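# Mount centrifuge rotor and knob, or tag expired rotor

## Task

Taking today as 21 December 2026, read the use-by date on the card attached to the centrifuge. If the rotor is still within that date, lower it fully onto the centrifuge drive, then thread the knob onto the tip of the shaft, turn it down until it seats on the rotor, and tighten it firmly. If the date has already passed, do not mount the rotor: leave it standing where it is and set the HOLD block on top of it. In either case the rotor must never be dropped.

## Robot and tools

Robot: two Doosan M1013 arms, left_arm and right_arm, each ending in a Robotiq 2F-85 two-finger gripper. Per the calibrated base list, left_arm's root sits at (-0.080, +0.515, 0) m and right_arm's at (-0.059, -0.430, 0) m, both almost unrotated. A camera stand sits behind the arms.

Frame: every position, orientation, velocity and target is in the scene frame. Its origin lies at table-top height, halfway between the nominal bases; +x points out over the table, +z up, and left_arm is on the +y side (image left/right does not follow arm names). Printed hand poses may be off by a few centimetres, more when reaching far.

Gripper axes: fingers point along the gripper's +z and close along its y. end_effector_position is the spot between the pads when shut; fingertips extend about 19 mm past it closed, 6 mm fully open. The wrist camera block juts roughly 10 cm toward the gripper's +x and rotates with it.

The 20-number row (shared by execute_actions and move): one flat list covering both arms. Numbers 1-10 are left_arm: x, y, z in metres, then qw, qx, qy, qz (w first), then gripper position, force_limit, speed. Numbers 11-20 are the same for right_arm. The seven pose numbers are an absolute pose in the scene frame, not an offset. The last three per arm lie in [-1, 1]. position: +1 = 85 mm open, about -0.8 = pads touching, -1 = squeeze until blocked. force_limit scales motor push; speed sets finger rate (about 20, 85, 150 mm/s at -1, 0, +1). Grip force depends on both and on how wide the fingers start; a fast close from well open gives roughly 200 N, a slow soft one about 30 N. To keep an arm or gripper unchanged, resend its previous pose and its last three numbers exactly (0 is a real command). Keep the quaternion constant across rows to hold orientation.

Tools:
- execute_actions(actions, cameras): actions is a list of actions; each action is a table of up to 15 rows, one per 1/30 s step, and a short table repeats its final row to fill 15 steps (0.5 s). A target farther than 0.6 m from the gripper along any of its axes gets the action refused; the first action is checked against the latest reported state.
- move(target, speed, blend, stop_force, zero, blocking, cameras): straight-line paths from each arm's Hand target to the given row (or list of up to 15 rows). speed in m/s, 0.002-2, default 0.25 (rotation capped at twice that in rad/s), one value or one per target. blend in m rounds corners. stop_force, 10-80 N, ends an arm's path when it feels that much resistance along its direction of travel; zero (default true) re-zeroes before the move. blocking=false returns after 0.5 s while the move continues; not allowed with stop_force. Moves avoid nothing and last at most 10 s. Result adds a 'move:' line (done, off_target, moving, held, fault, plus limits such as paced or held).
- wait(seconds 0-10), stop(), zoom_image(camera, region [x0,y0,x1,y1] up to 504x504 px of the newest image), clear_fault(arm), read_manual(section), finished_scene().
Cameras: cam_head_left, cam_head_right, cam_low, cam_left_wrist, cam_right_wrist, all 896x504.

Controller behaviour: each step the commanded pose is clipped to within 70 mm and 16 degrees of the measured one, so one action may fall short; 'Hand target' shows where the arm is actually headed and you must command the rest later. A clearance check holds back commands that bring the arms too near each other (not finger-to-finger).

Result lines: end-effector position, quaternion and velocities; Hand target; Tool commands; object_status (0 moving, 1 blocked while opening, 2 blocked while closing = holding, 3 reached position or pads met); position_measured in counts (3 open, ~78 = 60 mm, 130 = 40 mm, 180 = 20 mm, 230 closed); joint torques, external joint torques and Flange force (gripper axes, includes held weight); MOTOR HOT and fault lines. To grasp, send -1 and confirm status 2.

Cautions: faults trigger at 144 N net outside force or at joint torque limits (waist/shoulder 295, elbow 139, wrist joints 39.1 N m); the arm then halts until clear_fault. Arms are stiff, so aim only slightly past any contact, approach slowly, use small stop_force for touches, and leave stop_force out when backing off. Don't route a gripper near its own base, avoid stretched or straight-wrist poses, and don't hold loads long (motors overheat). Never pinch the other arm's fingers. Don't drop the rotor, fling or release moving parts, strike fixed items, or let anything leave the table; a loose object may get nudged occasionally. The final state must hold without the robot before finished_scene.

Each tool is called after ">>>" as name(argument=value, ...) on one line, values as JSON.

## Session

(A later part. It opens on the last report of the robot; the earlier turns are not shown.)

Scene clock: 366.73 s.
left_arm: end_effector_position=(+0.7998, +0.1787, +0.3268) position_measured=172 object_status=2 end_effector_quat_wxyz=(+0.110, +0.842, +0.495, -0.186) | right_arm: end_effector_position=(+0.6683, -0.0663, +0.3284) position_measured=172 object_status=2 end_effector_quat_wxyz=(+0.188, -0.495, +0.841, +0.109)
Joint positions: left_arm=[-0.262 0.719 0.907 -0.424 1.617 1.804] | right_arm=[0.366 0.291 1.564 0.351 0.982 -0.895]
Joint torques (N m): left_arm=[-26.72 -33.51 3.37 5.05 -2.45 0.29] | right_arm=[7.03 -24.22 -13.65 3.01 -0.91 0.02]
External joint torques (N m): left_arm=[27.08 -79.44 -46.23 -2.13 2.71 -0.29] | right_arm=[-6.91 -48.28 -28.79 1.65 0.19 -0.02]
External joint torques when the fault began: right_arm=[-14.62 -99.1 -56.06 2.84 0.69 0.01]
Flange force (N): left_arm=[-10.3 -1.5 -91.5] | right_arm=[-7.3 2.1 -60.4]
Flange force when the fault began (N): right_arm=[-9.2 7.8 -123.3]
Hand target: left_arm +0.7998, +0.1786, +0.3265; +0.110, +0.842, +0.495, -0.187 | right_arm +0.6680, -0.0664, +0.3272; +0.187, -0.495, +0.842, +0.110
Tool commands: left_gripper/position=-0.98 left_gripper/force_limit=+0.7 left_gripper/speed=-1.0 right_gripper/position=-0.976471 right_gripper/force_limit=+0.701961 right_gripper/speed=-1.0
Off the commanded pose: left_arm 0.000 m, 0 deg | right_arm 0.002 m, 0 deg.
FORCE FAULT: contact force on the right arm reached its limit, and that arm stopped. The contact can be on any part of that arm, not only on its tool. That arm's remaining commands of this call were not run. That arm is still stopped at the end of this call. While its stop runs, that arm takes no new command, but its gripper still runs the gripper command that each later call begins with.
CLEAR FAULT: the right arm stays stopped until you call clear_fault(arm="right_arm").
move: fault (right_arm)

>>> move(target=[0.7998,0.1786,0.3287,0.1097,0.8417,0.4948,-0.1866,-0.98,0.7,-1,0.6679,-0.0664,0.329,-0.1866,0.4948,-0.8417,-0.1097,-0.98,0.7,-1], speed=0.01)

>>> clear_fault(arm="right_arm")

>>> move(target=[0.7998,0.1786,0.3287,0.1097,0.8417,0.4948,-0.1866,-0.98,0.7,-1,0.6679,-0.0664,0.329,-0.1866,0.4948,-0.8417,-0.1097,-0.98,0.7,-1], speed=0.01, cameras=["all"])

>>> zoom_image(camera="cam_head_left", region=[380, 180, 460, 250])

>>> zoom_image(camera="cam_low", region=[440, 180, 520, 240])

>>> zoom_image(camera="cam_head_right", region=[375, 185, 455, 245])

Scene clock: 374.63 s.
left_arm: end_effector_position=(+0.7998, +0.1786, +0.3282) position_measured=172 object_status=2 end_effector_quat_wxyz=(+0.109, +0.842, +0.495, -0.187) | right_arm: end_effector_position=(+0.6683, -0.0663, +0.3285) position_measured=172 object_status=2 end_effector_quat_wxyz=(+0.188, -0.495, +0.841, +0.109)
Joint positions: left_arm=[-0.262 0.719 0.904 -0.424 1.621 1.803] | right_arm=[0.366 0.291 1.564 0.351 0.982 -0.895]
Joint torques (N m): left_arm=[-18.95 -89.56 -29.92 0.02 -1.56 0.22] | right_arm=[12.7 -22.29 -20.64 5.39 -4.28 -0.01]
External joint torques (N m): left_arm=[19.49 -23.91 -13.09 2.93 1.82 -0.22] | right_arm=[-12.65 -49.33 -21.46 -0.76 3.57 0.01]
Flange force (N): left_arm=[7.4 -4.9 -32.6] | right_arm=[9.2 5.3 -65.5]
Hand target: left_arm +0.7998, +0.1786, +0.3287; +0.110, +0.842, +0.495, -0.187 | right_arm +0.6680, -0.0664, +0.3272; +0.187, -0.495, +0.842, +0.110
Tool commands: left_gripper/position=-0.98 left_gripper/force_limit=+0.7 left_gripper/speed=-1.0 right_gripper/position=-0.976471 right_gripper/force_limit=+0.701961 right_gripper/speed=-1.0
Off the commanded pose: left_arm 0.000 m, 0 deg.
FORCE FAULT, CONTINUED: the right arm was still stopped when this call began, by the force fault that an earlier result reported. That arm ran no command of this call. That arm is still stopped at the end of this call. While its stop runs, that arm takes no new command, but its gripper still runs the gripper command that each later call begins with.
CLEAR FAULT: the right arm stays stopped until you call clear_fault(arm="right_arm").
move: fault (right_arm)

Scene clock: 374.73 s.
left_arm: end_effector_position=(+0.7998, +0.1786, +0.3284) position_measured=172 object_status=2 end_effector_quat_wxyz=(+0.109, +0.842, +0.495, -0.187) | right_arm: end_effector_position=(+0.6683, -0.0663, +0.3285) position_measured=172 object_status=2 end_effector_quat_wxyz=(+0.188, -0.495, +0.841, +0.109)
Joint positions: left_arm=[-0.262 0.719 0.904 -0.424 1.621 1.803] | right_arm=[0.366 0.291 1.564 0.351 0.982 -0.895]
Joint torques (N m): left_arm=[-18.06 -92.07 -31.83 -0.13 -1.71 0.24] | right_arm=[12.58 -21.71 -20.78 5.32 -4.4 -0.07]
External joint torques (N m): left_arm=[18.67 -20.45 -10.82 3.05 1.97 -0.24] | right_arm=[-12.43 -50.66 -21.63 -0.67 3.68 0.07]
Flange force (N): left_arm=[8.1 -5.4 -28.8] | right_arm=[9.7 6.6 -66.9]
Hand target: left_arm +0.7998, +0.1786, +0.3287; +0.110, +0.842, +0.495, -0.187 | right_arm +0.6683, -0.0663, +0.3285; +0.188, -0.495, +0.841, +0.109
Tool commands: left_gripper/position=-0.98 left_gripper/force_limit=+0.7 left_gripper/speed=-1.0 right_gripper/position=-0.976471 right_gripper/force_limit=+0.701961 right_gripper/speed=-1.0
Off the commanded pose: left_arm 0.000 m, 0 deg.
FORCE FAULT, CONTINUED: the right arm's stop, for the force fault that an earlier result reported, is over. The call counts as one of the actions that you can send in this scene. That arm's target is now where it stood when the stop ended, not its last command. That arm accepts commands again.
CLEAR FAULT: your call cleared the right arm's force fault. If the contact force or a joint's load stays at its limit, that arm stops again.

Scene clock: 375.43 s.
left_arm: end_effector_position=(+0.7998, +0.1786, +0.3287) position_measured=172 object_status=2 end_effector_quat_wxyz=(+0.110, +0.842, +0.495, -0.187) | right_arm: end_effector_position=(+0.6679, -0.0664, +0.3289) position_measured=172 object_status=2 end_effector_quat_wxyz=(+0.187, -0.495, +0.842, +0.110)
Joint positions: left_arm=[-0.262 0.719 0.904 -0.425 1.621 1.803] | right_arm=[0.366 0.291 1.562 0.35 0.986 -0.893]
Joint torques (N m): left_arm=[-6.78 -101.12 -37.18 1.65 -1.74 0.05] | right_arm=[0.04 -66.17 -39.17 4.15 -1.06 -0.2]
External joint torques (N m): left_arm=[6.84 -11.99 -5.77 1.27 1.99 -0.05] | right_arm=[0.24 -6.76 -3.21 0.5 0.37 0.2]
Flange force (N): left_arm=[1.0 -3.1 -15.5] | right_arm=[-0.8 2.5 -8.0]
Hand target: left_arm +0.7998, +0.1786, +0.3287; +0.110, +0.842, +0.495, -0.187 | right_arm +0.6679, -0.0664, +0.3290; +0.187, -0.495, +0.842, +0.110
Off the commanded pose: left_arm 0.000 m, 0 deg | right_arm 0.000 m, 0 deg.
move: done

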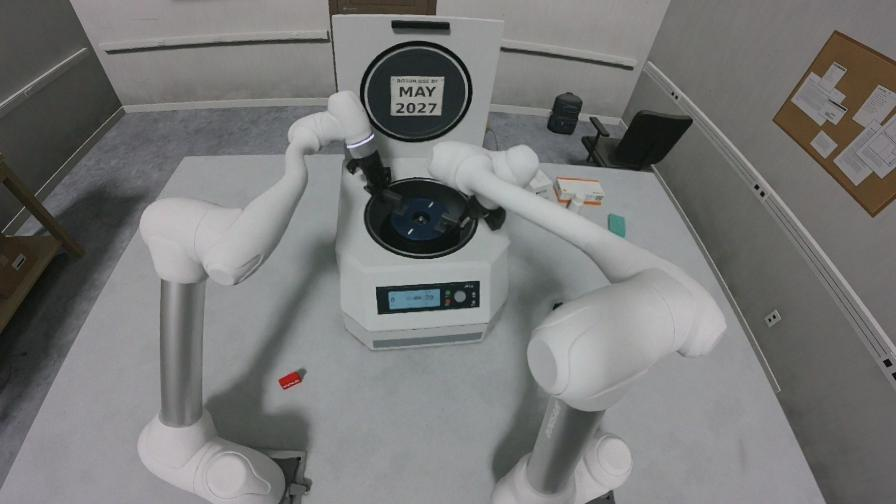

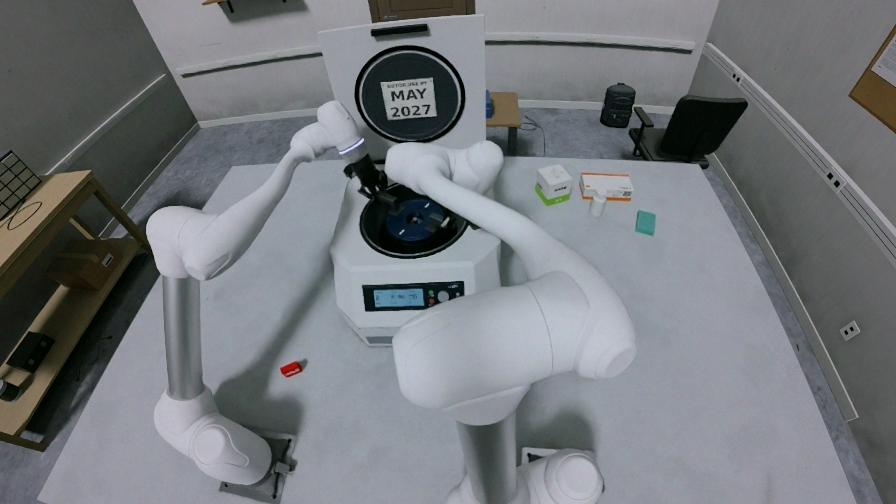

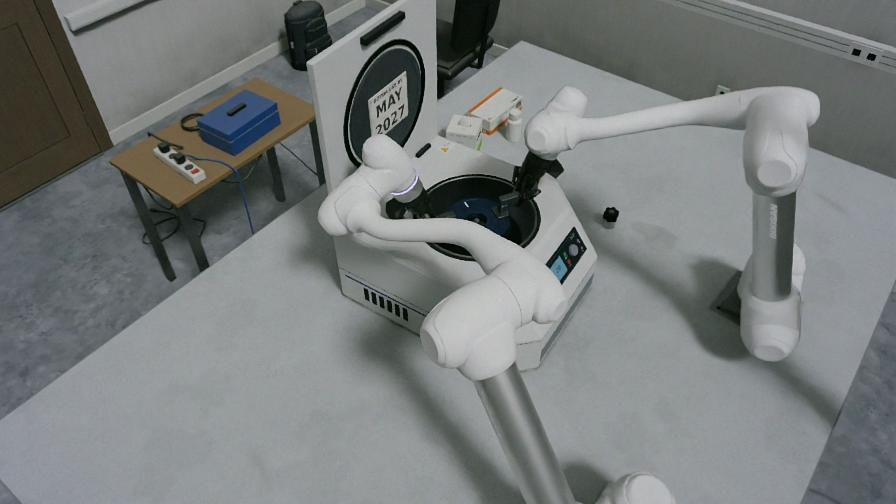

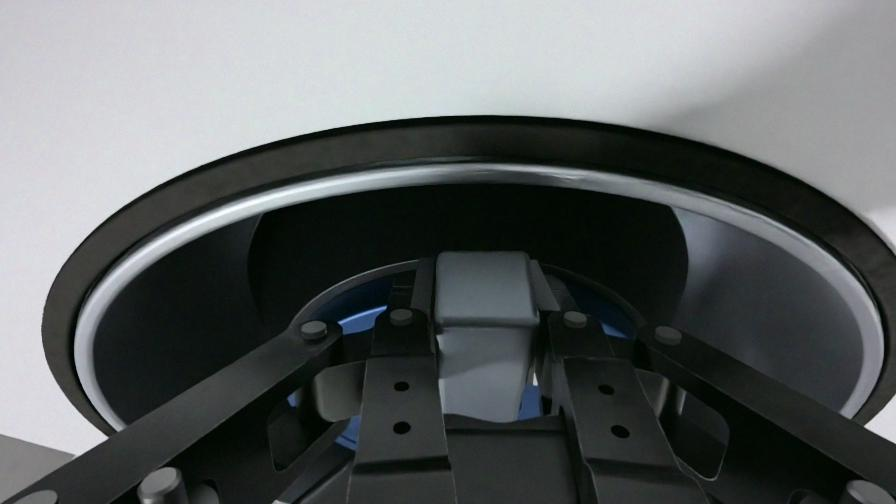

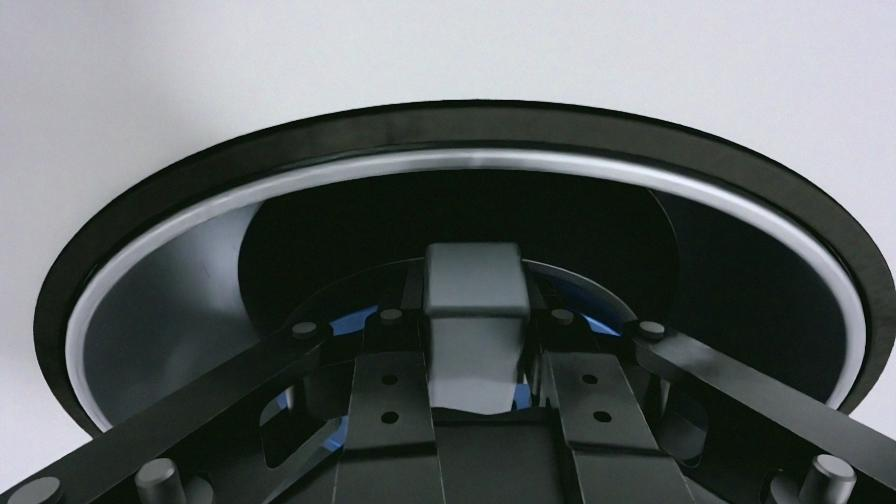

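Scaled by 6.300.

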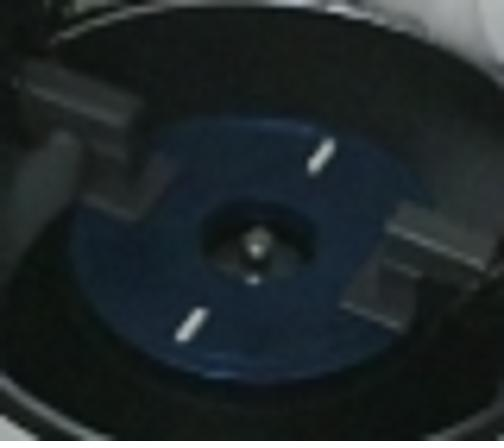

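Scaled by 6.300.

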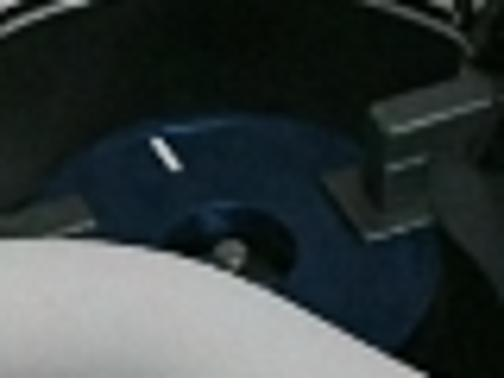

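Scaled by 6.300.

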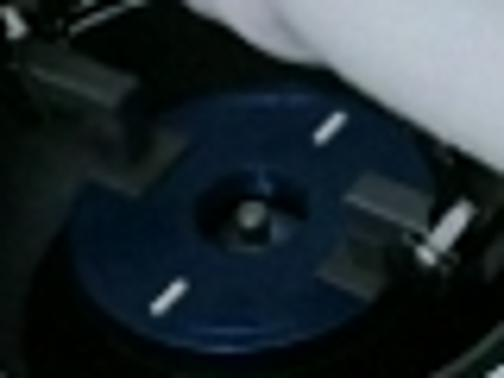

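>>> move(target=[[0.7998,0.1786,0.33,0.1097,0.8417,0.4948,-0.1866,-0.98,0.7,-1,0.6679,-0.0664,0.33,-0.1866,0.4948,-0.8417,-0.1097,-0.98,0.7,-1],[0.7982,0.1795,0.33,0.1109,0.8384,0.5003,-0.1859,-0.98,0.7,-1,0.6695,-0.0673,0.33,-0.1859,0.5003,-0.8384,-0.1109,-0.98,0.7,-1]], speed=0.01)

>>> move(target=[0.7966,0.1803,0.33,0.1121,0.8351,0.5057,-0.1851,-0.98,0.7,-1,0.6711,-0.0681,0.33,-0.1851,0.5057,-0.8351,-0.1121,-0.98,0.7,-1], speed=0.01)

Scene clock: 382.60 s.
left_arm: end_effector_position=(+0.7982, +0.1795, +0.3300) position_measured=172 object_status=2 end_effector_quat_wxyz=(+0.111, +0.838, +0.500, -0.186) | right_arm: end_effector_position=(+0.6695, -0.0673, +0.3300) position_measured=172 object_status=2 end_effector_quat_wxyz=(+0.186, -0.500, +0.838, +0.111)
Joint positions: left_arm=[-0.262 0.712 0.913 -0.426 1.613 1.793] | right_arm=[0.363 0.294 1.557 0.354 0.994 -0.91]
Joint torques (N m): left_arm=[2.92 -139.18 -58.66 -0.48 0.15 -0.03] | right_arm=[-1.05 -104.63 -64.86 6.74 -2.09 -0.21]
External joint torques (N m): left_arm=[-2.77 26.2 15.59 3.4 0.1 0.03] | right_arm=[1.35 30.67 22.05 -2.04 1.4 0.21]
Flange force (N): left_arm=[9.2 -0.8 26.4] | right_arm=[12.7 -0.1 36.4]
Hand target: left_arm +0.7982, +0.1795, +0.3300; +0.111, +0.838, +0.500, -0.186 | right_arm +0.6695, -0.0673, +0.3300; +0.186, -0.500, +0.838, +0.111
Off the commanded pose: left_arm 0.000 m, 0 deg | right_arm 0.000 m, 0 deg.
move: done

Scene clock: 383.47 s.
left_arm: end_effector_position=(+0.7966, +0.1803, +0.3300) position_measured=172 object_status=2 end_effector_quat_wxyz=(+0.112, +0.835, +0.506, -0.185) | right_arm: end_effector_position=(+0.6711, -0.0681, +0.3300) position_measured=172 object_status=2 end_effector_quat_wxyz=(+0.185, -0.506, +0.835, +0.112)
Joint positions: left_arm=[-0.261 0.705 0.925 -0.427 1.604 1.784] | right_arm=[0.359 0.298 1.552 0.359 1.001 -0.927]
Joint torques (N m): left_arm=[1.89 -138.9 -58.65 -0.72 0.07 -0.05] | right_arm=[-0.15 -105.02 -64.97 6.96 -2.12 -0.24]
External joint torques (N m): left_arm=[-1.16 27.05 15.79 3.65 0.16 0.05] | right_arm=[0.33 31.74 22.48 -2.28 1.44 0.24]
Flange force (N): left_arm=[11.2 0.0 25.8] | right_arm=[13.4 -1.6 37.0]
Hand target: left_arm +0.7966, +0.1803, +0.3300; +0.112, +0.835, +0.506, -0.185 | right_arm +0.6711, -0.0681, +0.3300; +0.185, -0.506, +0.835, +0.112
Off the commanded pose: left_arm 0.000 m, 0 deg | right_arm 0.000 m, 0 deg.
move: done

>>> move(target=[0.7966,0.1803,0.3288,0.1121,0.8351,0.5057,-0.1851,-0.98,0.7,-1,0.6711,-0.0681,0.3288,-0.1851,0.5057,-0.8351,-0.1121,-0.98,0.7,-1], speed=0.01)

>>> move(target=[0.7934,0.1819,0.3288,0.1145,0.8283,0.5166,-0.1836,-0.98,0.7,-1,0.6743,-0.0697,0.3288,-0.1836,0.5166,-0.8283,-0.1145,-0.98,0.7,-1], speed=0.01)

Scene clock: 386.97 s.
left_arm: end_effector_position=(+0.7966, +0.1803, +0.3290) position_measured=172 object_status=2 end_effector_quat_wxyz=(+0.112, +0.835, +0.506, -0.185) | right_arm: end_effector_position=(+0.6711, -0.0681, +0.3290) position_measured=172 object_status=2 end_effector_quat_wxyz=(+0.185, -0.506, +0.835, +0.112)
Joint positions: left_arm=[-0.261 0.705 0.927 -0.427 1.602 1.784] | right_arm=[0.359 0.298 1.553 0.36 0.999 -0.927]
Joint torques (N m): left_arm=[-5.27 -110.82 -43.65 0.61 -1.39 0.1] | right_arm=[2.7 -65.01 -41.23 5.03 -2.05 -0.09]
External joint torques (N m): left_arm=[5.74 -1.02 0.85 2.31 1.63 -0.1] | right_arm=[-2.5 -8.66 -1.37 -0.34 1.37 0.09]
Flange force (N): left_arm=[4.9 -4.1 -3.7] | right_arm=[5.7 3.8 -11.5]
Hand target: left_arm +0.7966, +0.1803, +0.3288; +0.112, +0.835, +0.506, -0.185 | right_arm +0.6711, -0.0681, +0.3288; +0.185, -0.506, +0.835, +0.112
Off the commanded pose: left_arm 0.000 m, 0 deg | right_arm 0.000 m, 0 deg.
move: done

Scene clock: 388.50 s.
left_arm: end_effector_position=(+0.7934, +0.1819, +0.3288) position_measured=172 object_status=2 end_effector_quat_wxyz=(+0.115, +0.828, +0.517, -0.184) | right_arm: end_effector_position=(+0.6743, -0.0697, +0.3288) position_measured=172 object_status=2 end_effector_quat_wxyz=(+0.184, -0.517, +0.828, +0.115)
Joint positions: left_arm=[-0.26 0.692 0.949 -0.429 1.583 1.766] | right_arm=[0.353 0.305 1.544 0.369 1.013 -0.961]
Joint torques (N m): left_arm=[-7.05 -100.61 -38.54 1.21 -2.1 0.01] | right_arm=[-0.07 -64.05 -37.28 3.85 -1.22 -0.21]
External joint torques (N m): left_arm=[7.84 -10.01 -4.22 1.71 2.31 -0.01] | right_arm=[0.31 -10.51 -5.33 0.85 0.58 0.2]
Flange force (N): left_arm=[3.0 -4.2 -14.1] | right_arm=[-2.0 3.5 -12.5]
Hand target: left_arm +0.7934, +0.1819, +0.3288; +0.115, +0.828, +0.517, -0.184 | right_arm +0.6743, -0.0697, +0.3288; +0.184, -0.517, +0.828, +0.115
Off the commanded pose: left_arm 0.000 m, 0 deg | right_arm 0.000 m, 0 deg.
move: done

>>> move(target=[[0.7966,0.1803,0.3288,0.1121,0.8351,0.5057,-0.1851,-0.98,0.7,-1,0.6711,-0.0681,0.3288,-0.1851,0.5057,-0.8351,-0.1121,-0.98,0.7,-1],[0.7998,0.1786,0.3288,0.1097,0.8417,0.4948,-0.1866,-0.98,0.7,-1,0.6679,-0.0664,0.3288,-0.1866,0.4948,-0.8417,-0.1097,-0.98,0.7,-1]], speed=0.01, blend=[0.002,0])

>>> move(target=[0.8030,0.1768,0.3288,0.1072,0.8480,0.4838,-0.1880,-0.98,0.7,-1,0.6647,-0.0646,0.3288,-0.1880,0.4838,-0.8480,-0.1072,-0.98,0.7,-1], speed=0.008)

>>> move(target=[0.8061,0.1750,0.3288,0.1047,0.8543,0.4725,-0.1894,-0.98,0.7,-1,0.6616,-0.0628,0.3288,-0.1894,0.4725,-0.8543,-0.1047,-0.98,0.7,-1], speed=0.008)

Scene clock: 397.53 s.
left_arm: end_effector_position=(+0.7998, +0.1786, +0.3288) position_measured=172 object_status=2 end_effector_quat_wxyz=(+0.110, +0.842, +0.495, -0.187) | right_arm: end_effector_position=(+0.6679, -0.0664, +0.3288) position_measured=172 object_status=2 end_effector_quat_wxyz=(+0.187, -0.495, +0.842, +0.110)
Joint positions: left_arm=[-0.262 0.719 0.903 -0.424 1.621 1.803] | right_arm=[0.366 0.291 1.563 0.35 0.986 -0.893]
Joint torques (N m): left_arm=[-7.57 -99.37 -35.38 1.62 -0.97 -0.02] | right_arm=[0.42 -68.9 -40.31 4.59 -0.5 -0.04]
External joint torques (N m): left_arm=[6.81 -13.44 -7.52 1.26 1.22 0.02] | right_arm=[-0.27 -3.63 -2.11 0.06 -0.21 0.04]
Flange force (N): left_arm=[0.5 -1.0 -17.2] | right_arm=[-0.6 0.7 -4.1]
Hand target: left_arm +0.7998, +0.1786, +0.3288; +0.110, +0.842, +0.495, -0.187 | right_arm +0.6679, -0.0664, +0.3288; +0.187, -0.495, +0.842, +0.110
Off the commanded pose: left_arm 0.000 m, 0 deg | right_arm 0.000 m, 0 deg.
move: done

Scene clock: 399.37 s.
left_arm: end_effector_position=(+0.8030, +0.1768, +0.3288) position_measured=172 object_status=2 end_effector_quat_wxyz=(+0.107, +0.848, +0.484, -0.188) | right_arm: end_effector_position=(+0.6647, -0.0646, +0.3288) position_measured=172 object_status=2 end_effector_quat_wxyz=(+0.188, -0.484, +0.848, +0.107)
Joint positions: left_arm=[-0.264 0.733 0.88 -0.422 1.64 1.821] | right_arm=[0.373 0.285 1.572 0.34 0.973 -0.858]
Joint torques (N m): left_arm=[-7.88 -100.22 -34.63 1.79 -0.73 -0.1] | right_arm=[3.56 -69.2 -40.52 5.34 -0.35 -0.14]
External joint torques (N m): left_arm=[7.92 -13.82 -8.26 1.13 1 0.1] | right_arm=[-3.26 -3.32 -1.91 -0.69 -0.37 0.14]
Flange force (N): left_arm=[1.5 0.2 -18.6] | right_arm=[1.7 -2.1 -4.8]
Hand target: left_arm +0.8030, +0.1768, +0.3288; +0.107, +0.848, +0.484, -0.188 | right_arm +0.6647, -0.0646, +0.3288; +0.188, -0.484, +0.848, +0.107
Off the commanded pose: left_arm 0.000 m, 0 deg | right_arm 0.000 m, 0 deg.
move: done

Scene clock: 401.23 s.
left_arm: end_effector_position=(+0.8061, +0.1750, +0.3288) position_measured=172 object_status=2 end_effector_quat_wxyz=(+0.105, +0.854, +0.473, -0.189) | right_arm: end_effector_position=(+0.6616, -0.0628, +0.3288) position_measured=172 object_status=2 end_effector_quat_wxyz=(+0.189, -0.473, +0.854, +0.105)
Joint positions: left_arm=[-0.266 0.746 0.856 -0.42 1.66 1.839] | right_arm=[0.381 0.278 1.58 0.328 0.96 -0.821]
Joint torques (N m): left_arm=[-5.24 -100.07 -33.71 2.63 -0.04 -0.01] | right_arm=[3.29 -70.43 -41.03 5.36 -0.07 -0.17]
External joint torques (N m): left_arm=[5.77 -15.45 -9.34 0.34 0.34 0.01] | right_arm=[-3.14 -0.97 -1.52 -0.71 -0.7 0.17]
Flange force (N): left_arm=[-1.3 0.7 -18.4] | right_arm=[0.3 -3.6 -1.9]
Hand target: left_arm +0.8061, +0.1750, +0.3288; +0.105, +0.854, +0.473, -0.189 | right_arm +0.6616, -0.0628, +0.3288; +0.189, -0.473, +0.854, +0.105
Off the commanded pose: left_arm 0.000 m, 0 deg | right_arm 0.000 m, 0 deg.
move: done

>>> move(target=[[0.8092,0.1731,0.3288,0.1023,0.8604,0.4614,-0.1907,-0.98,0.7,-1,0.6585,-0.0609,0.3288,-0.1907,0.4614,-0.8604,-0.1023,-0.98,0.7,-1]], speed=0.01)

>>> move(target=[0.8123,0.1710,0.3288,0.0998,0.8664,0.4501,-0.1920,-0.98,0.7,-1,0.6555,-0.0588,0.3288,-0.1920,0.4501,-0.8664,-0.0998,-0.98,0.7,-1], speed=0.01, cameras=["all"])

>>> zoom_image(camera="cam_head_left", region=[380, 180, 460, 250])

Scene clock: 427.10 s.
left_arm: end_effector_position=(+0.8092, +0.1731, +0.3288) position_measured=172 object_status=2 end_effector_quat_wxyz=(+0.102, +0.860, +0.461, -0.191) | right_arm: end_effector_position=(+0.6585, -0.0609, +0.3288) position_measured=172 object_status=2 end_effector_quat_wxyz=(+0.191, -0.461, +0.860, +0.102)
Joint positions: left_arm=[-0.268 0.76 0.831 -0.417 1.679 1.857] | right_arm=[0.388 0.272 1.588 0.317 0.949 -0.785]
Joint torques (N m): left_arm=[-2.38 -100.5 -33.12 3.44 -0.06 -0.11] | right_arm=[4.11 -71.87 -41.25 5.59 0.68 -0.14]
External joint torques (N m): left_arm=[2.81 -16.28 -9.94 -0.48 0.38 0.11] | right_arm=[-3.91 0.93 -1.18 -0.97 -1.48 0.14]
Flange force (N): left_arm=[-4.1 2.2 -18.3] | right_arm=[0.2 -5.2 0.9]
Hand target: left_arm +0.8092, +0.1731, +0.3288; +0.102, +0.860, +0.461, -0.191 | right_arm +0.6585, -0.0609, +0.3288; +0.191, -0.461, +0.860, +0.102
Off the commanded pose: left_arm 0.000 m, 0 deg | right_arm 0.000 m, 0 deg.
move: done

Scene clock: 428.63 s.
left_arm: end_effector_position=(+0.8123, +0.1710, +0.3288) position_measured=172 object_status=2 end_effector_quat_wxyz=(+0.100, +0.866, +0.450, -0.192) | right_arm: end_effector_position=(+0.6555, -0.0588, +0.3288) position_measured=172 object_status=2 end_effector_quat_wxyz=(+0.192, -0.450, +0.866, +0.100)
Joint positions: left_arm=[-0.27 0.775 0.806 -0.415 1.699 1.875] | right_arm=[0.396 0.266 1.595 0.304 0.937 -0.747]
Joint torques (N m): left_arm=[-4.34 -102.67 -33.9 2.81 -0.05 -0.19] | right_arm=[7.25 -67.02 -40.72 6.19 -0.08 -0.11]
External joint torques (N m): left_arm=[4.87 -14.03 -8.83 0.16 0.38 0.19] | right_arm=[-7.08 -2.7 -1.42 -1.62 -0.74 0.11]
Flange force (N): left_arm=[-1.0 2.2 -17.4] | right_arm=[4.6 -6.4 -4.9]
Hand target: left_arm +0.8123, +0.1710, +0.3288; +0.100, +0.866, +0.450, -0.192 | right_arm +0.6555, -0.0588, +0.3288; +0.192, -0.450, +0.866, +0.100
Off the commanded pose: left_arm 0.000 m, 0 deg | right_arm 0.000 m, 0 deg.
move: done

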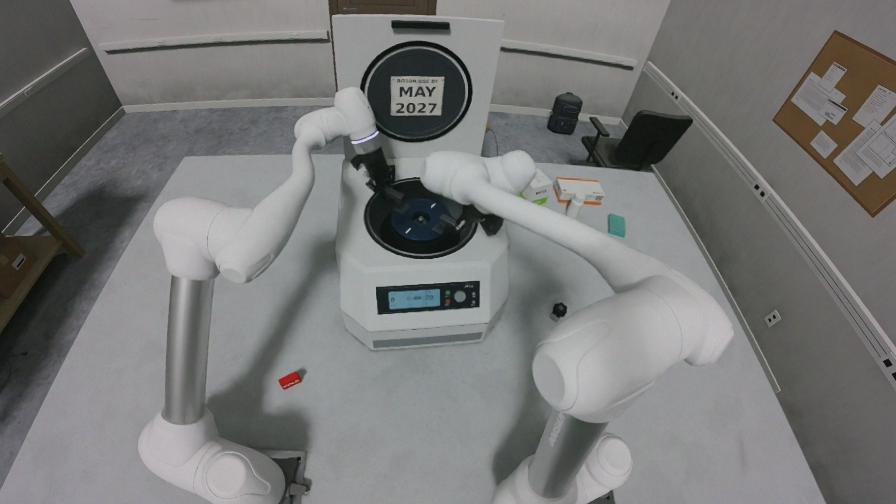

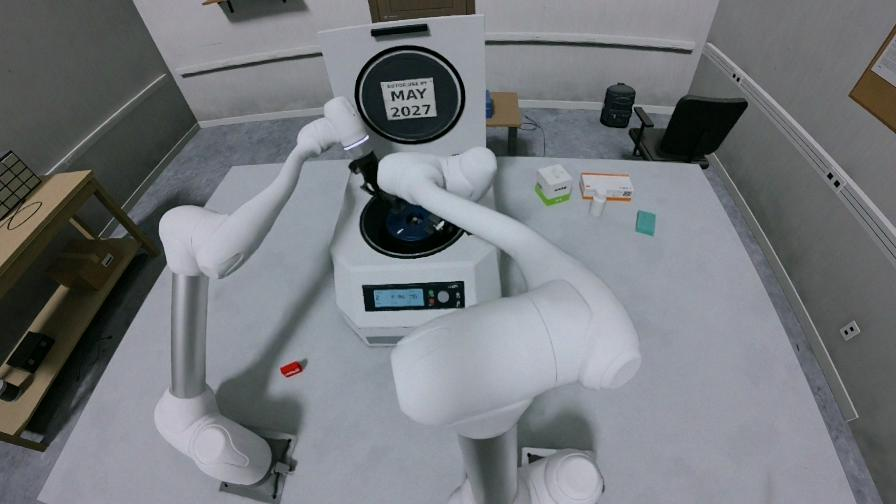

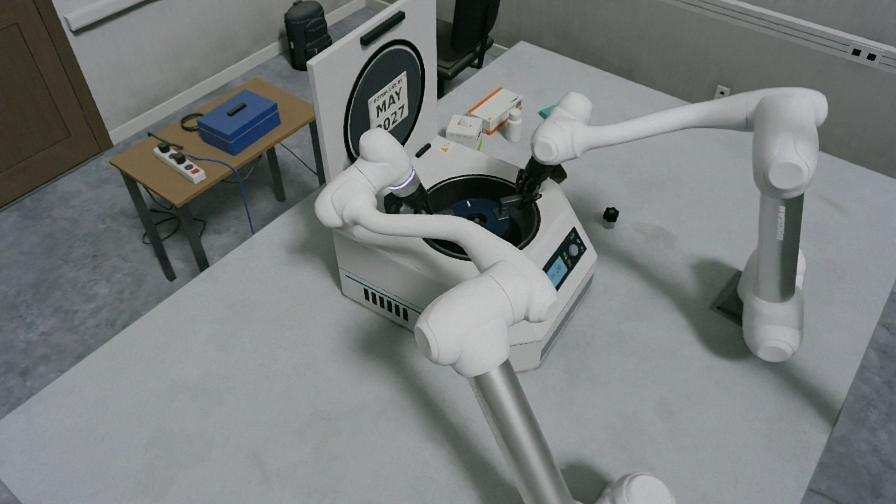

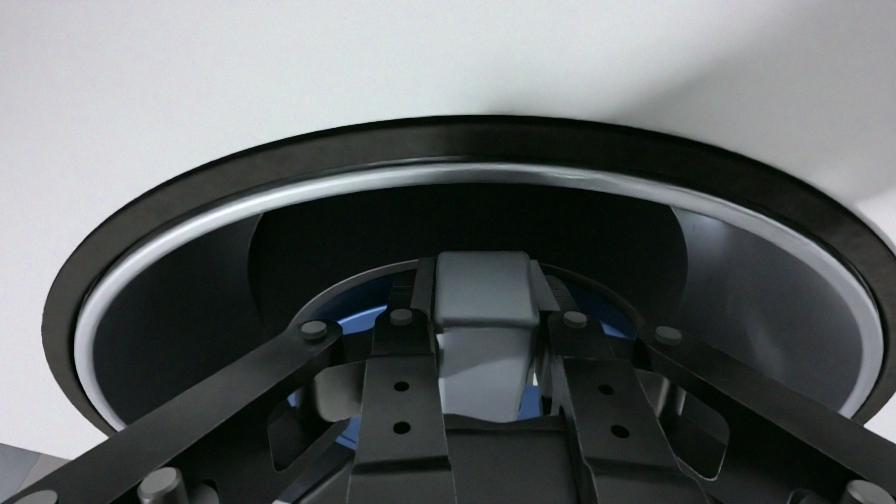

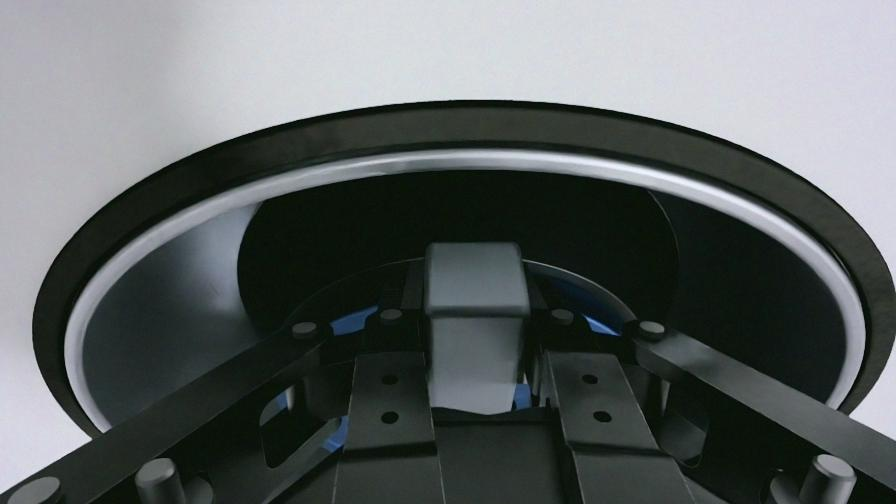

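Scaled by 6.300.

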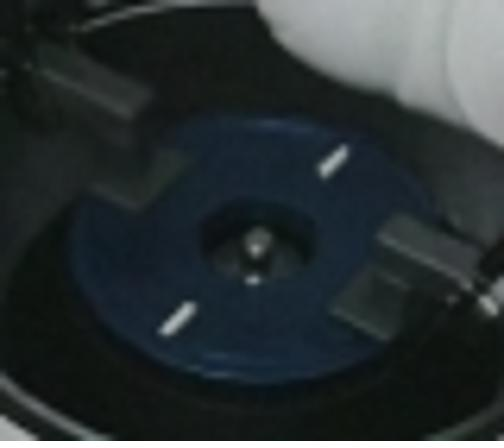

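>>> move(target=[[0.8123,0.1710,0.352,0.0998,0.8664,0.4501,-0.1920,-0.98,0.7,-1,0.6555,-0.0588,0.352,-0.1920,0.4501,-0.8664,-0.0998,-0.98,0.7,-1],[0.7998,0.1786,0.352,0.1097,0.8417,0.4948,-0.1866,-0.98,0.7,-1,0.6679,-0.0664,0.352,-0.1866,0.4948,-0.8417,-0.1097,-0.98,0.7,-1],[0.7841,0.1860,0.352,0.1213,0.8085,0.5473,-0.1792,-0.98,0.7,-1,0.6836,-0.0738,0.352,-0.1792,0.5473,-0.8085,-0.1213,-0.98,0.7,-1],[0.7675,0.1911,0.352,0.1320,0.7735,0.5957,-0.1715,-0.98,0.7,-1,0.7002,-0.0789,0.352,-0.1715,0.5957,-0.7735,-0.1320,-0.98,0.7,-1]], speed=[0.02,0.04,0.04,0.04], blend=[0,0.005,0.005,0])

>>> move(target=[0.7675,0.1911,0.337,0.1320,0.7735,0.5957,-0.1715,-0.98,0.7,-1,0.7002,-0.0789,0.337,-0.1715,0.5957,-0.7735,-0.1320,-0.98,0.7,-1], speed=0.015)

>>> move(target=[0.7675,0.1911,0.335,0.1320,0.7735,0.5957,-0.1715,-0.98,0.7,-1,0.7002,-0.0789,0.335,-0.1715,0.5957,-0.7735,-0.1320,-0.98,0.7,-1], speed=0.015)

Scene clock: 454.30 s.
left_arm: end_effector_position=(+0.7675, +0.1911, +0.3520) position_measured=172 object_status=2 end_effector_quat_wxyz=(+0.132, +0.774, +0.596, -0.172) | right_arm: end_effector_position=(+0.7002, -0.0789, +0.3520) position_measured=172 object_status=2 end_effector_quat_wxyz=(+0.172, -0.596, +0.773, +0.132)
Joint positions: left_arm=[-0.255 0.592 1.075 -0.438 1.479 1.602] | right_arm=[0.312 0.359 1.427 0.411 1.159 -1.176]
Joint torques (N m): left_arm=[-3.39 -128.78 -59.98 -2.28 -1.3 0.39] | right_arm=[-2.78 -110.63 -68.02 7.87 -3.39 -0.08]
External joint torques (N m): left_arm=[3.84 26.69 17.08 5.15 1.33 -0.39] | right_arm=[2.96 31.34 25.44 -3.04 2.95 0.08]
Flange force (N): left_arm=[15.9 0.0 23.3] | right_arm=[16.5 5.5 36.0]
Hand target: left_arm +0.7675, +0.1911, +0.3520; +0.132, +0.774, +0.596, -0.172 | right_arm +0.7002, -0.0789, +0.3520; +0.172, -0.596, +0.774, +0.132
Off the commanded pose: left_arm 0.000 m, 0 deg | right_arm 0.000 m, 0 deg.
move: done

Scene clock: 455.53 s.
left_arm: end_effector_position=(+0.7675, +0.1911, +0.3370) position_measured=172 object_status=2 end_effector_quat_wxyz=(+0.132, +0.774, +0.596, -0.172) | right_arm: end_effector_position=(+0.7002, -0.0789, +0.3370) position_measured=172 object_status=2 end_effector_quat_wxyz=(+0.171, -0.596, +0.774, +0.132)
Joint positions: left_arm=[-0.255 0.595 1.097 -0.439 1.456 1.613] | right_arm=[0.312 0.365 1.447 0.415 1.136 -1.187]
Joint torques (N m): left_arm=[-0.33 -127.89 -59.75 -1.42 -1.52 0.35] | right_arm=[-2.16 -108.52 -66.2 7.57 -3.58 -0.04]
External joint torques (N m): left_arm=[0.77 25.49 16.95 4.28 1.56 -0.35] | right_arm=[2.35 28.4 23.59 -2.77 3.15 0.04]
Flange force (N): left_arm=[12.6 -1.7 24.1] | right_arm=[16.1 5.6 32.0]
Hand target: left_arm +0.7675, +0.1911, +0.3370; +0.132, +0.774, +0.596, -0.172 | right_arm +0.7002, -0.0789, +0.3370; +0.172, -0.596, +0.774, +0.132
Off the commanded pose: left_arm 0.000 m, 0 deg | right_arm 0.000 m, 0 deg.
move: done

Scene clock: 456.23 s.
left_arm: end_effector_position=(+0.7675, +0.1911, +0.3350) position_measured=172 object_status=2 end_effector_quat_wxyz=(+0.132, +0.774, +0.596, -0.172) | right_arm: end_effector_position=(+0.7002, -0.0789, +0.3350) position_measured=172 object_status=2 end_effector_quat_wxyz=(+0.171, -0.596, +0.774, +0.132)
Joint positions: left_arm=[-0.255 0.595 1.1 -0.439 1.453 1.614] | right_arm=[0.312 0.365 1.45 0.416 1.133 -1.189]
Joint torques (N m): left_arm=[-0.27 -128 -59.62 -1.42 -1.51 0.34] | right_arm=[-3.08 -108.53 -65.9 7.36 -3.39 0.03]
External joint torques (N m): left_arm=[0.28 25.5 16.94 4.24 1.57 -0.34] | right_arm=[3.23 29 23.55 -2.58 2.97 -0.03]
Flange force (N): left_arm=[12.1 -1.7 24.3] | right_arm=[15.0 5.4 33.2]
Hand target: left_arm +0.7675, +0.1911, +0.3350; +0.132, +0.774, +0.596, -0.172 | right_arm +0.7002, -0.0789, +0.3350; +0.172, -0.596, +0.774, +0.132
Off the commanded pose: left_arm 0.000 m, 0 deg | right_arm 0.000 m, 0 deg.
move: done

Continue down 1.5 mm at a time.

>>> move(target=[0.7675,0.1911,0.333,0.1320,0.7735,0.5957,-0.1715,-0.98,0.7,-1,0.7002,-0.0789,0.333,-0.1715,0.5957,-0.7735,-0.1320,-0.98,0.7,-1], speed=0.015)

>>> move(target=[0.7675,0.1911,0.331,0.1320,0.7735,0.5957,-0.1715,-0.98,0.7,-1,0.7002,-0.0789,0.331,-0.1715,0.5957,-0.7735,-0.1320,-0.98,0.7,-1], speed=0.015)

>>> move(target=[0.7675,0.1911,0.3297,0.1320,0.7735,0.5957,-0.1715,-0.98,0.7,-1,0.7002,-0.0789,0.3297,-0.1715,0.5957,-0.7735,-0.1320,-0.98,0.7,-1], speed=0.015)

>>> move(target=[0.7675,0.1911,0.3288,0.1320,0.7735,0.5957,-0.1715,-0.98,0.7,-1,0.7002,-0.0789,0.3288,-0.1715,0.5957,-0.7735,-0.1320,-0.98,0.7,-1], speed=0.015)

Scene clock: 459.73 s.
left_arm: end_effector_position=(+0.7675, +0.1911, +0.3330) position_measured=172 object_status=2 end_effector_quat_wxyz=(+0.132, +0.774, +0.596, -0.172) | right_arm: end_effector_position=(+0.7002, -0.0789, +0.3330) position_measured=172 object_status=2 end_effector_quat_wxyz=(+0.171, -0.596, +0.774, +0.132)
Joint positions: left_arm=[-0.255 0.596 1.103 -0.44 1.45 1.615] | right_arm=[0.312 0.366 1.452 0.417 1.129 -1.19]
Joint torques (N m): left_arm=[-0.45 -127.95 -59.47 -1.39 -1.39 0.33] | right_arm=[-2.69 -109.23 -66.01 7.43 -3.39 -0.05]
External joint torques (N m): left_arm=[0.68 25.27 16.63 4.24 1.43 -0.33] | right_arm=[2.92 29.64 23.78 -2.66 2.98 0.05]
Flange force (N): left_arm=[12.4 -1.3 23.8] | right_arm=[15.2 4.9 33.6]
Hand target: left_arm +0.7675, +0.1911, +0.3330; +0.132, +0.774, +0.596, -0.172 | right_arm +0.7002, -0.0789, +0.3330; +0.172, -0.596, +0.774, +0.132
Off the commanded pose: left_arm 0.000 m, 0 deg | right_arm 0.000 m, 0 deg.
move: done

Scene clock: 460.43 s.
left_arm: end_effector_position=(+0.7675, +0.1911, +0.3310) position_measured=172 object_status=2 end_effector_quat_wxyz=(+0.132, +0.774, +0.596, -0.172) | right_arm: end_effector_position=(+0.7002, -0.0789, +0.3310) position_measured=172 object_status=2 end_effector_quat_wxyz=(+0.171, -0.596, +0.774, +0.132)
Joint positions: left_arm=[-0.255 0.596 1.106 -0.44 1.447 1.617] | right_arm=[0.312 0.367 1.455 0.417 1.126 -1.192]
Joint torques (N m): left_arm=[-0.32 -128.26 -59.43 -1.34 -1.4 0.32] | right_arm=[-3.02 -108.81 -66.07 7.38 -3.24 0]
External joint torques (N m): left_arm=[0.6 25.9 16.81 4.18 1.45 -0.32] | right_arm=[3.28 28.25 23.42 -2.56 2.82 0]
Flange force (N): left_arm=[12.5 -0.7 24.2] | right_arm=[15.3 6.4 32.8]
Hand target: left_arm +0.7675, +0.1911, +0.3310; +0.132, +0.774, +0.596, -0.172 | right_arm +0.7002, -0.0789, +0.3310; +0.172, -0.596, +0.774, +0.132
Off the commanded pose: left_arm 0.000 m, 0 deg | right_arm 0.000 m, 0 deg.
move: done

Scene clock: 461.13 s.
left_arm: end_effector_position=(+0.7675, +0.1911, +0.3297) position_measured=172 object_status=2 end_effector_quat_wxyz=(+0.132, +0.774, +0.596, -0.172) | right_arm: end_effector_position=(+0.7002, -0.0789, +0.3297) position_measured=172 object_status=2 end_effector_quat_wxyz=(+0.171, -0.596, +0.774, +0.132)
Joint positions: left_arm=[-0.255 0.596 1.108 -0.44 1.445 1.618] | right_arm=[0.312 0.368 1.456 0.418 1.124 -1.193]
Joint torques (N m): left_arm=[-0.02 -128.18 -59.47 -1.3 -1.39 0.34] | right_arm=[-2.48 -109.14 -65.9 7.43 -3.16 -0.07]
External joint torques (N m): left_arm=[0.79 25.43 16.78 4.15 1.44 -0.34] | right_arm=[2.67 28.76 23.29 -2.63 2.74 0.07]
Flange force (N): left_arm=[12.6 -1.5 24.0] | right_arm=[15.3 5.2 32.8]
Hand target: left_arm +0.7675, +0.1911, +0.3297; +0.132, +0.774, +0.596, -0.172 | right_arm +0.7002, -0.0789, +0.3297; +0.172, -0.596, +0.774, +0.132
Off the commanded pose: left_arm 0.000 m, 0 deg | right_arm 0.000 m, 0 deg.
move: done

Scene clock: 461.83 s.
left_arm: end_effector_position=(+0.7675, +0.1911, +0.3289) position_measured=172 object_status=2 end_effector_quat_wxyz=(+0.132, +0.774, +0.596, -0.171) | right_arm: end_effector_position=(+0.7002, -0.0789, +0.3290) position_measured=172 object_status=2 end_effector_quat_wxyz=(+0.172, -0.596, +0.773, +0.132)
Joint positions: left_arm=[-0.255 0.597 1.109 -0.44 1.444 1.618] | right_arm=[0.312 0.368 1.458 0.418 1.123 -1.193]
Joint torques (N m): left_arm=[-7.65 -98.09 -43.67 0.2 -3.37 0.44] | right_arm=[2.19 -66.5 -41.82 4.86 -4.46 0.03]
External joint torques (N m): left_arm=[7.71 -4.36 0.98 2.63 3.41 -0.44] | right_arm=[-2.01 -13.7 -0.71 -0.07 4.03 -0.03]
Flange force (N): left_arm=[6.4 -6.7 -8.9] | right_arm=[6.9 12.4 -17.2]
Hand target: left_arm +0.7675, +0.1911, +0.3288; +0.132, +0.774, +0.596, -0.172 | right_arm +0.7002, -0.0789, +0.3288; +0.172, -0.596, +0.774, +0.132
Off the commanded pose: left_arm 0.000 m, 0 deg | right_arm 0.000 m, 0 deg.
move: done

>>> move(target=[[0.7675,0.1911,0.44,0.1320,0.7735,0.5957,-0.1715,-0.98,0.7,-1,0.7002,-0.0789,0.44,-0.1715,0.5957,-0.7735,-0.1320,-0.98,0.7,-1],[0.7675,0.1911,0.505,0.1320,0.7735,0.5957,-0.1715,-0.98,0.7,-1,0.7002,-0.0789,0.505,-0.1715,0.5957,-0.7735,-0.1320,-0.98,0.7,-1]], speed=0.05)

>>> move(target=[[0.7503,0.1941,0.54,0.1423,0.7357,0.6418,-0.1631,-0.98,0.7,-1,0.7164,-0.0819,0.54,-0.1631,0.6418,-0.7357,-0.1423,-0.98,0.7,-1],[0.70,0.195,0.57,0.1519,0.6951,0.6856,-0.1541,-0.98,0.7,-1,0.70,-0.0832,0.57,-0.1541,0.6856,-0.6951,-0.1519,-0.98,0.7,-1],[0.62,0.195,0.57,0.1519,0.6951,0.6856,-0.1541,-0.98,0.7,-1,0.62,-0.0832,0.57,-0.1541,0.6856,-0.6951,-0.1519,-0.98,0.7,-1]], speed=0.08, blend=[0.005,0.005,0], cameras=["all"])

>>> zoom_image(camera="cam_right_wrist", region=[100, 0, 400, 200])

>>> zoom_image(camera="cam_left_wrist", region=[500, 0, 800, 200])

>>> zoom_image(camera="cam_head_right", region=[380, 190, 450, 260])

Scene clock: 480.13 s.
left_arm: end_effector_position=(+0.7675, +0.1911, +0.5049) position_measured=172 object_status=2 end_effector_quat_wxyz=(+0.132, +0.773, +0.596, -0.172) | right_arm: end_effector_position=(+0.7002, -0.0789, +0.5050) position_measured=172 object_status=2 end_effector_quat_wxyz=(+0.171, -0.596, +0.774, +0.132)
Joint positions: left_arm=[-0.255 0.606 0.778 -0.443 1.736 1.481] | right_arm=[0.312 0.338 1.181 0.38 1.406 -1.069]
Joint torques (N m): left_arm=[-5.83 -130.78 -58.76 -2.8 -0.76 0.25] | right_arm=[1.43 -108.59 -67.93 9.42 -3.23 0.11]
External joint torques (N m): left_arm=[6.51 27.54 15.97 5.63 0.65 -0.25] | right_arm=[-1.2 30.09 24.53 -4.4 2.68 -0.11]
Flange force (N): left_arm=[18.2 3.5 22.3] | right_arm=[20.1 2.7 34.0]
Hand target: left_arm +0.7675, +0.1911, +0.5050; +0.132, +0.774, +0.596, -0.172 | right_arm +0.7002, -0.0789, +0.5050; +0.172, -0.596, +0.774, +0.132
Off the commanded pose: left_arm 0.000 m, 0 deg | right_arm 0.000 m, 0 deg.
move: done

Scene clock: 482.97 s.
left_arm: end_effector_position=(+0.6201, +0.1950, +0.5700) position_measured=172 object_status=2 end_effector_quat_wxyz=(+0.152, +0.695, +0.686, -0.154) | right_arm: end_effector_position=(+0.6201, -0.0832, +0.5700) position_measured=172 object_status=2 end_effector_quat_wxyz=(-0.154, +0.686, -0.695, -0.152)
Joint positions: left_arm=[-0.309 0.288 1.131 -0.414 1.58 1.227] | right_arm=[0.319 0.261 1.167 0.417 1.582 -1.251]
Joint torques (N m): left_arm=[3.26 -100.77 -60.68 0.26 -1.36 0.76] | right_arm=[-8.66 -96.8 -66.06 6.1 -3.12 0.48]
External joint torques (N m): left_arm=[-2.95 26.97 17.19 2.67 0.96 -0.76] | right_arm=[8.83 26.62 23.16 -1.05 2.75 -0.48]
Flange force (N): left_arm=[5.5 6.4 28.0] | right_arm=[8.5 7.2 38.3]
Hand target: left_arm +0.6200, +0.1950, +0.5700; +0.152, +0.695, +0.686, -0.154 | right_arm +0.6200, -0.0832, +0.5700; -0.154, +0.686, -0.695, -0.152
Off the commanded pose: left_arm 0.000 m, 0 deg | right_arm 0.000 m, 0 deg.
move: done

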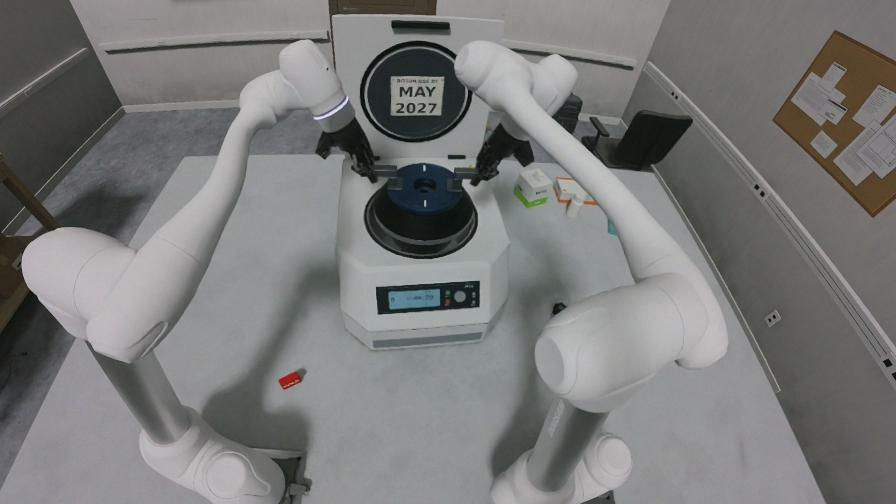

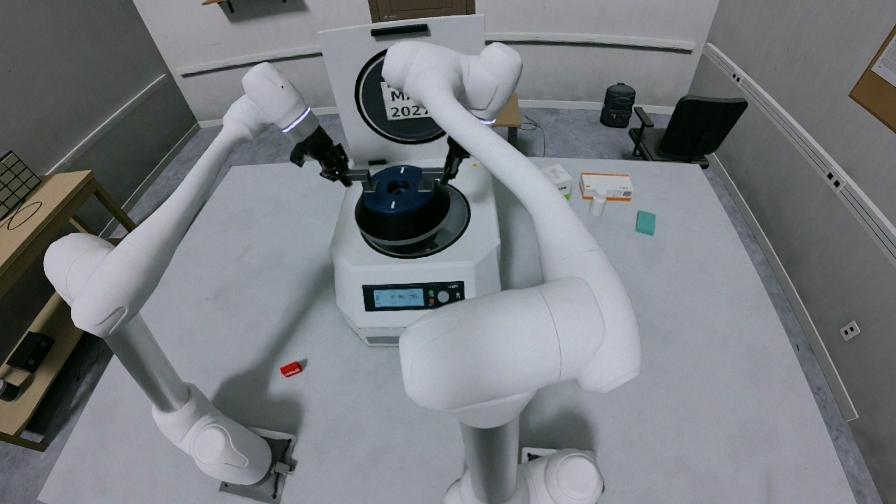

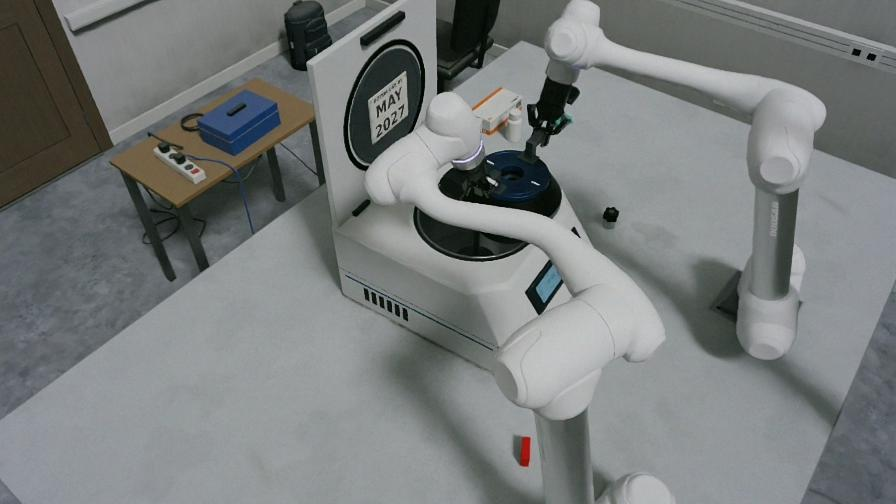

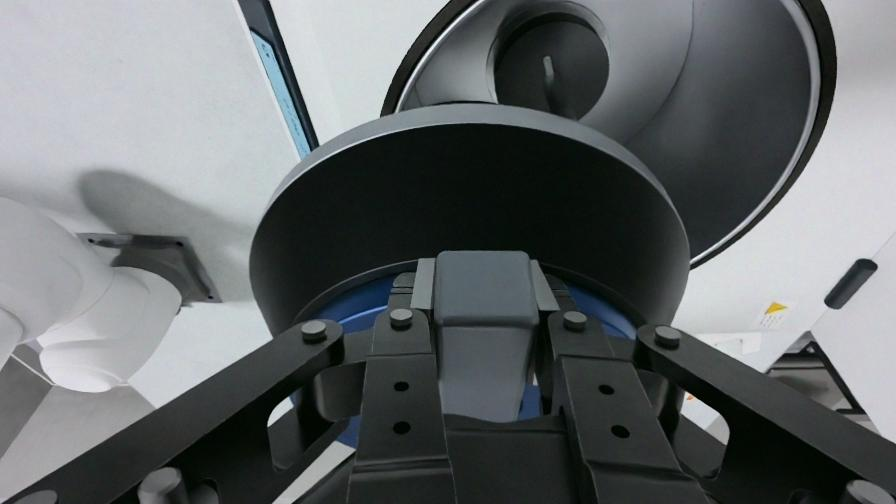

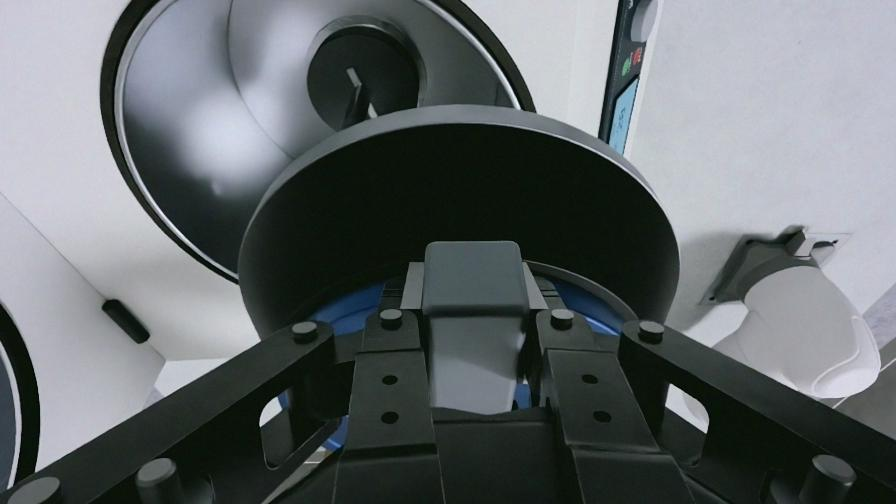

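Scaled by 1.680.

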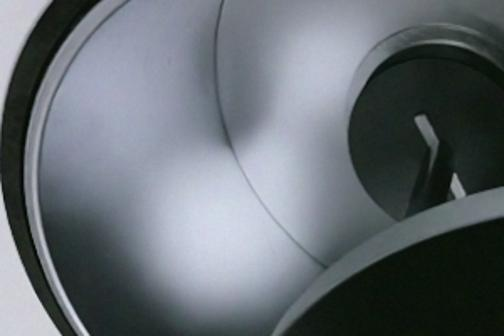

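Scaled by 1.680.

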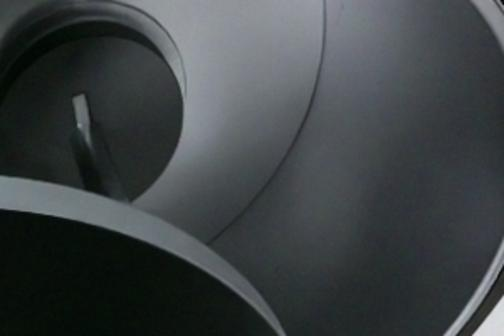

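Scaled by 7.200.

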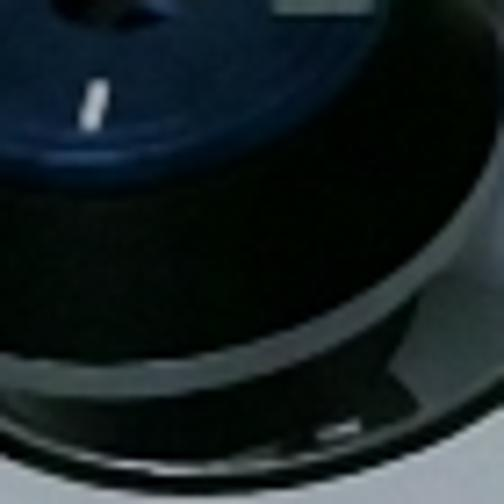

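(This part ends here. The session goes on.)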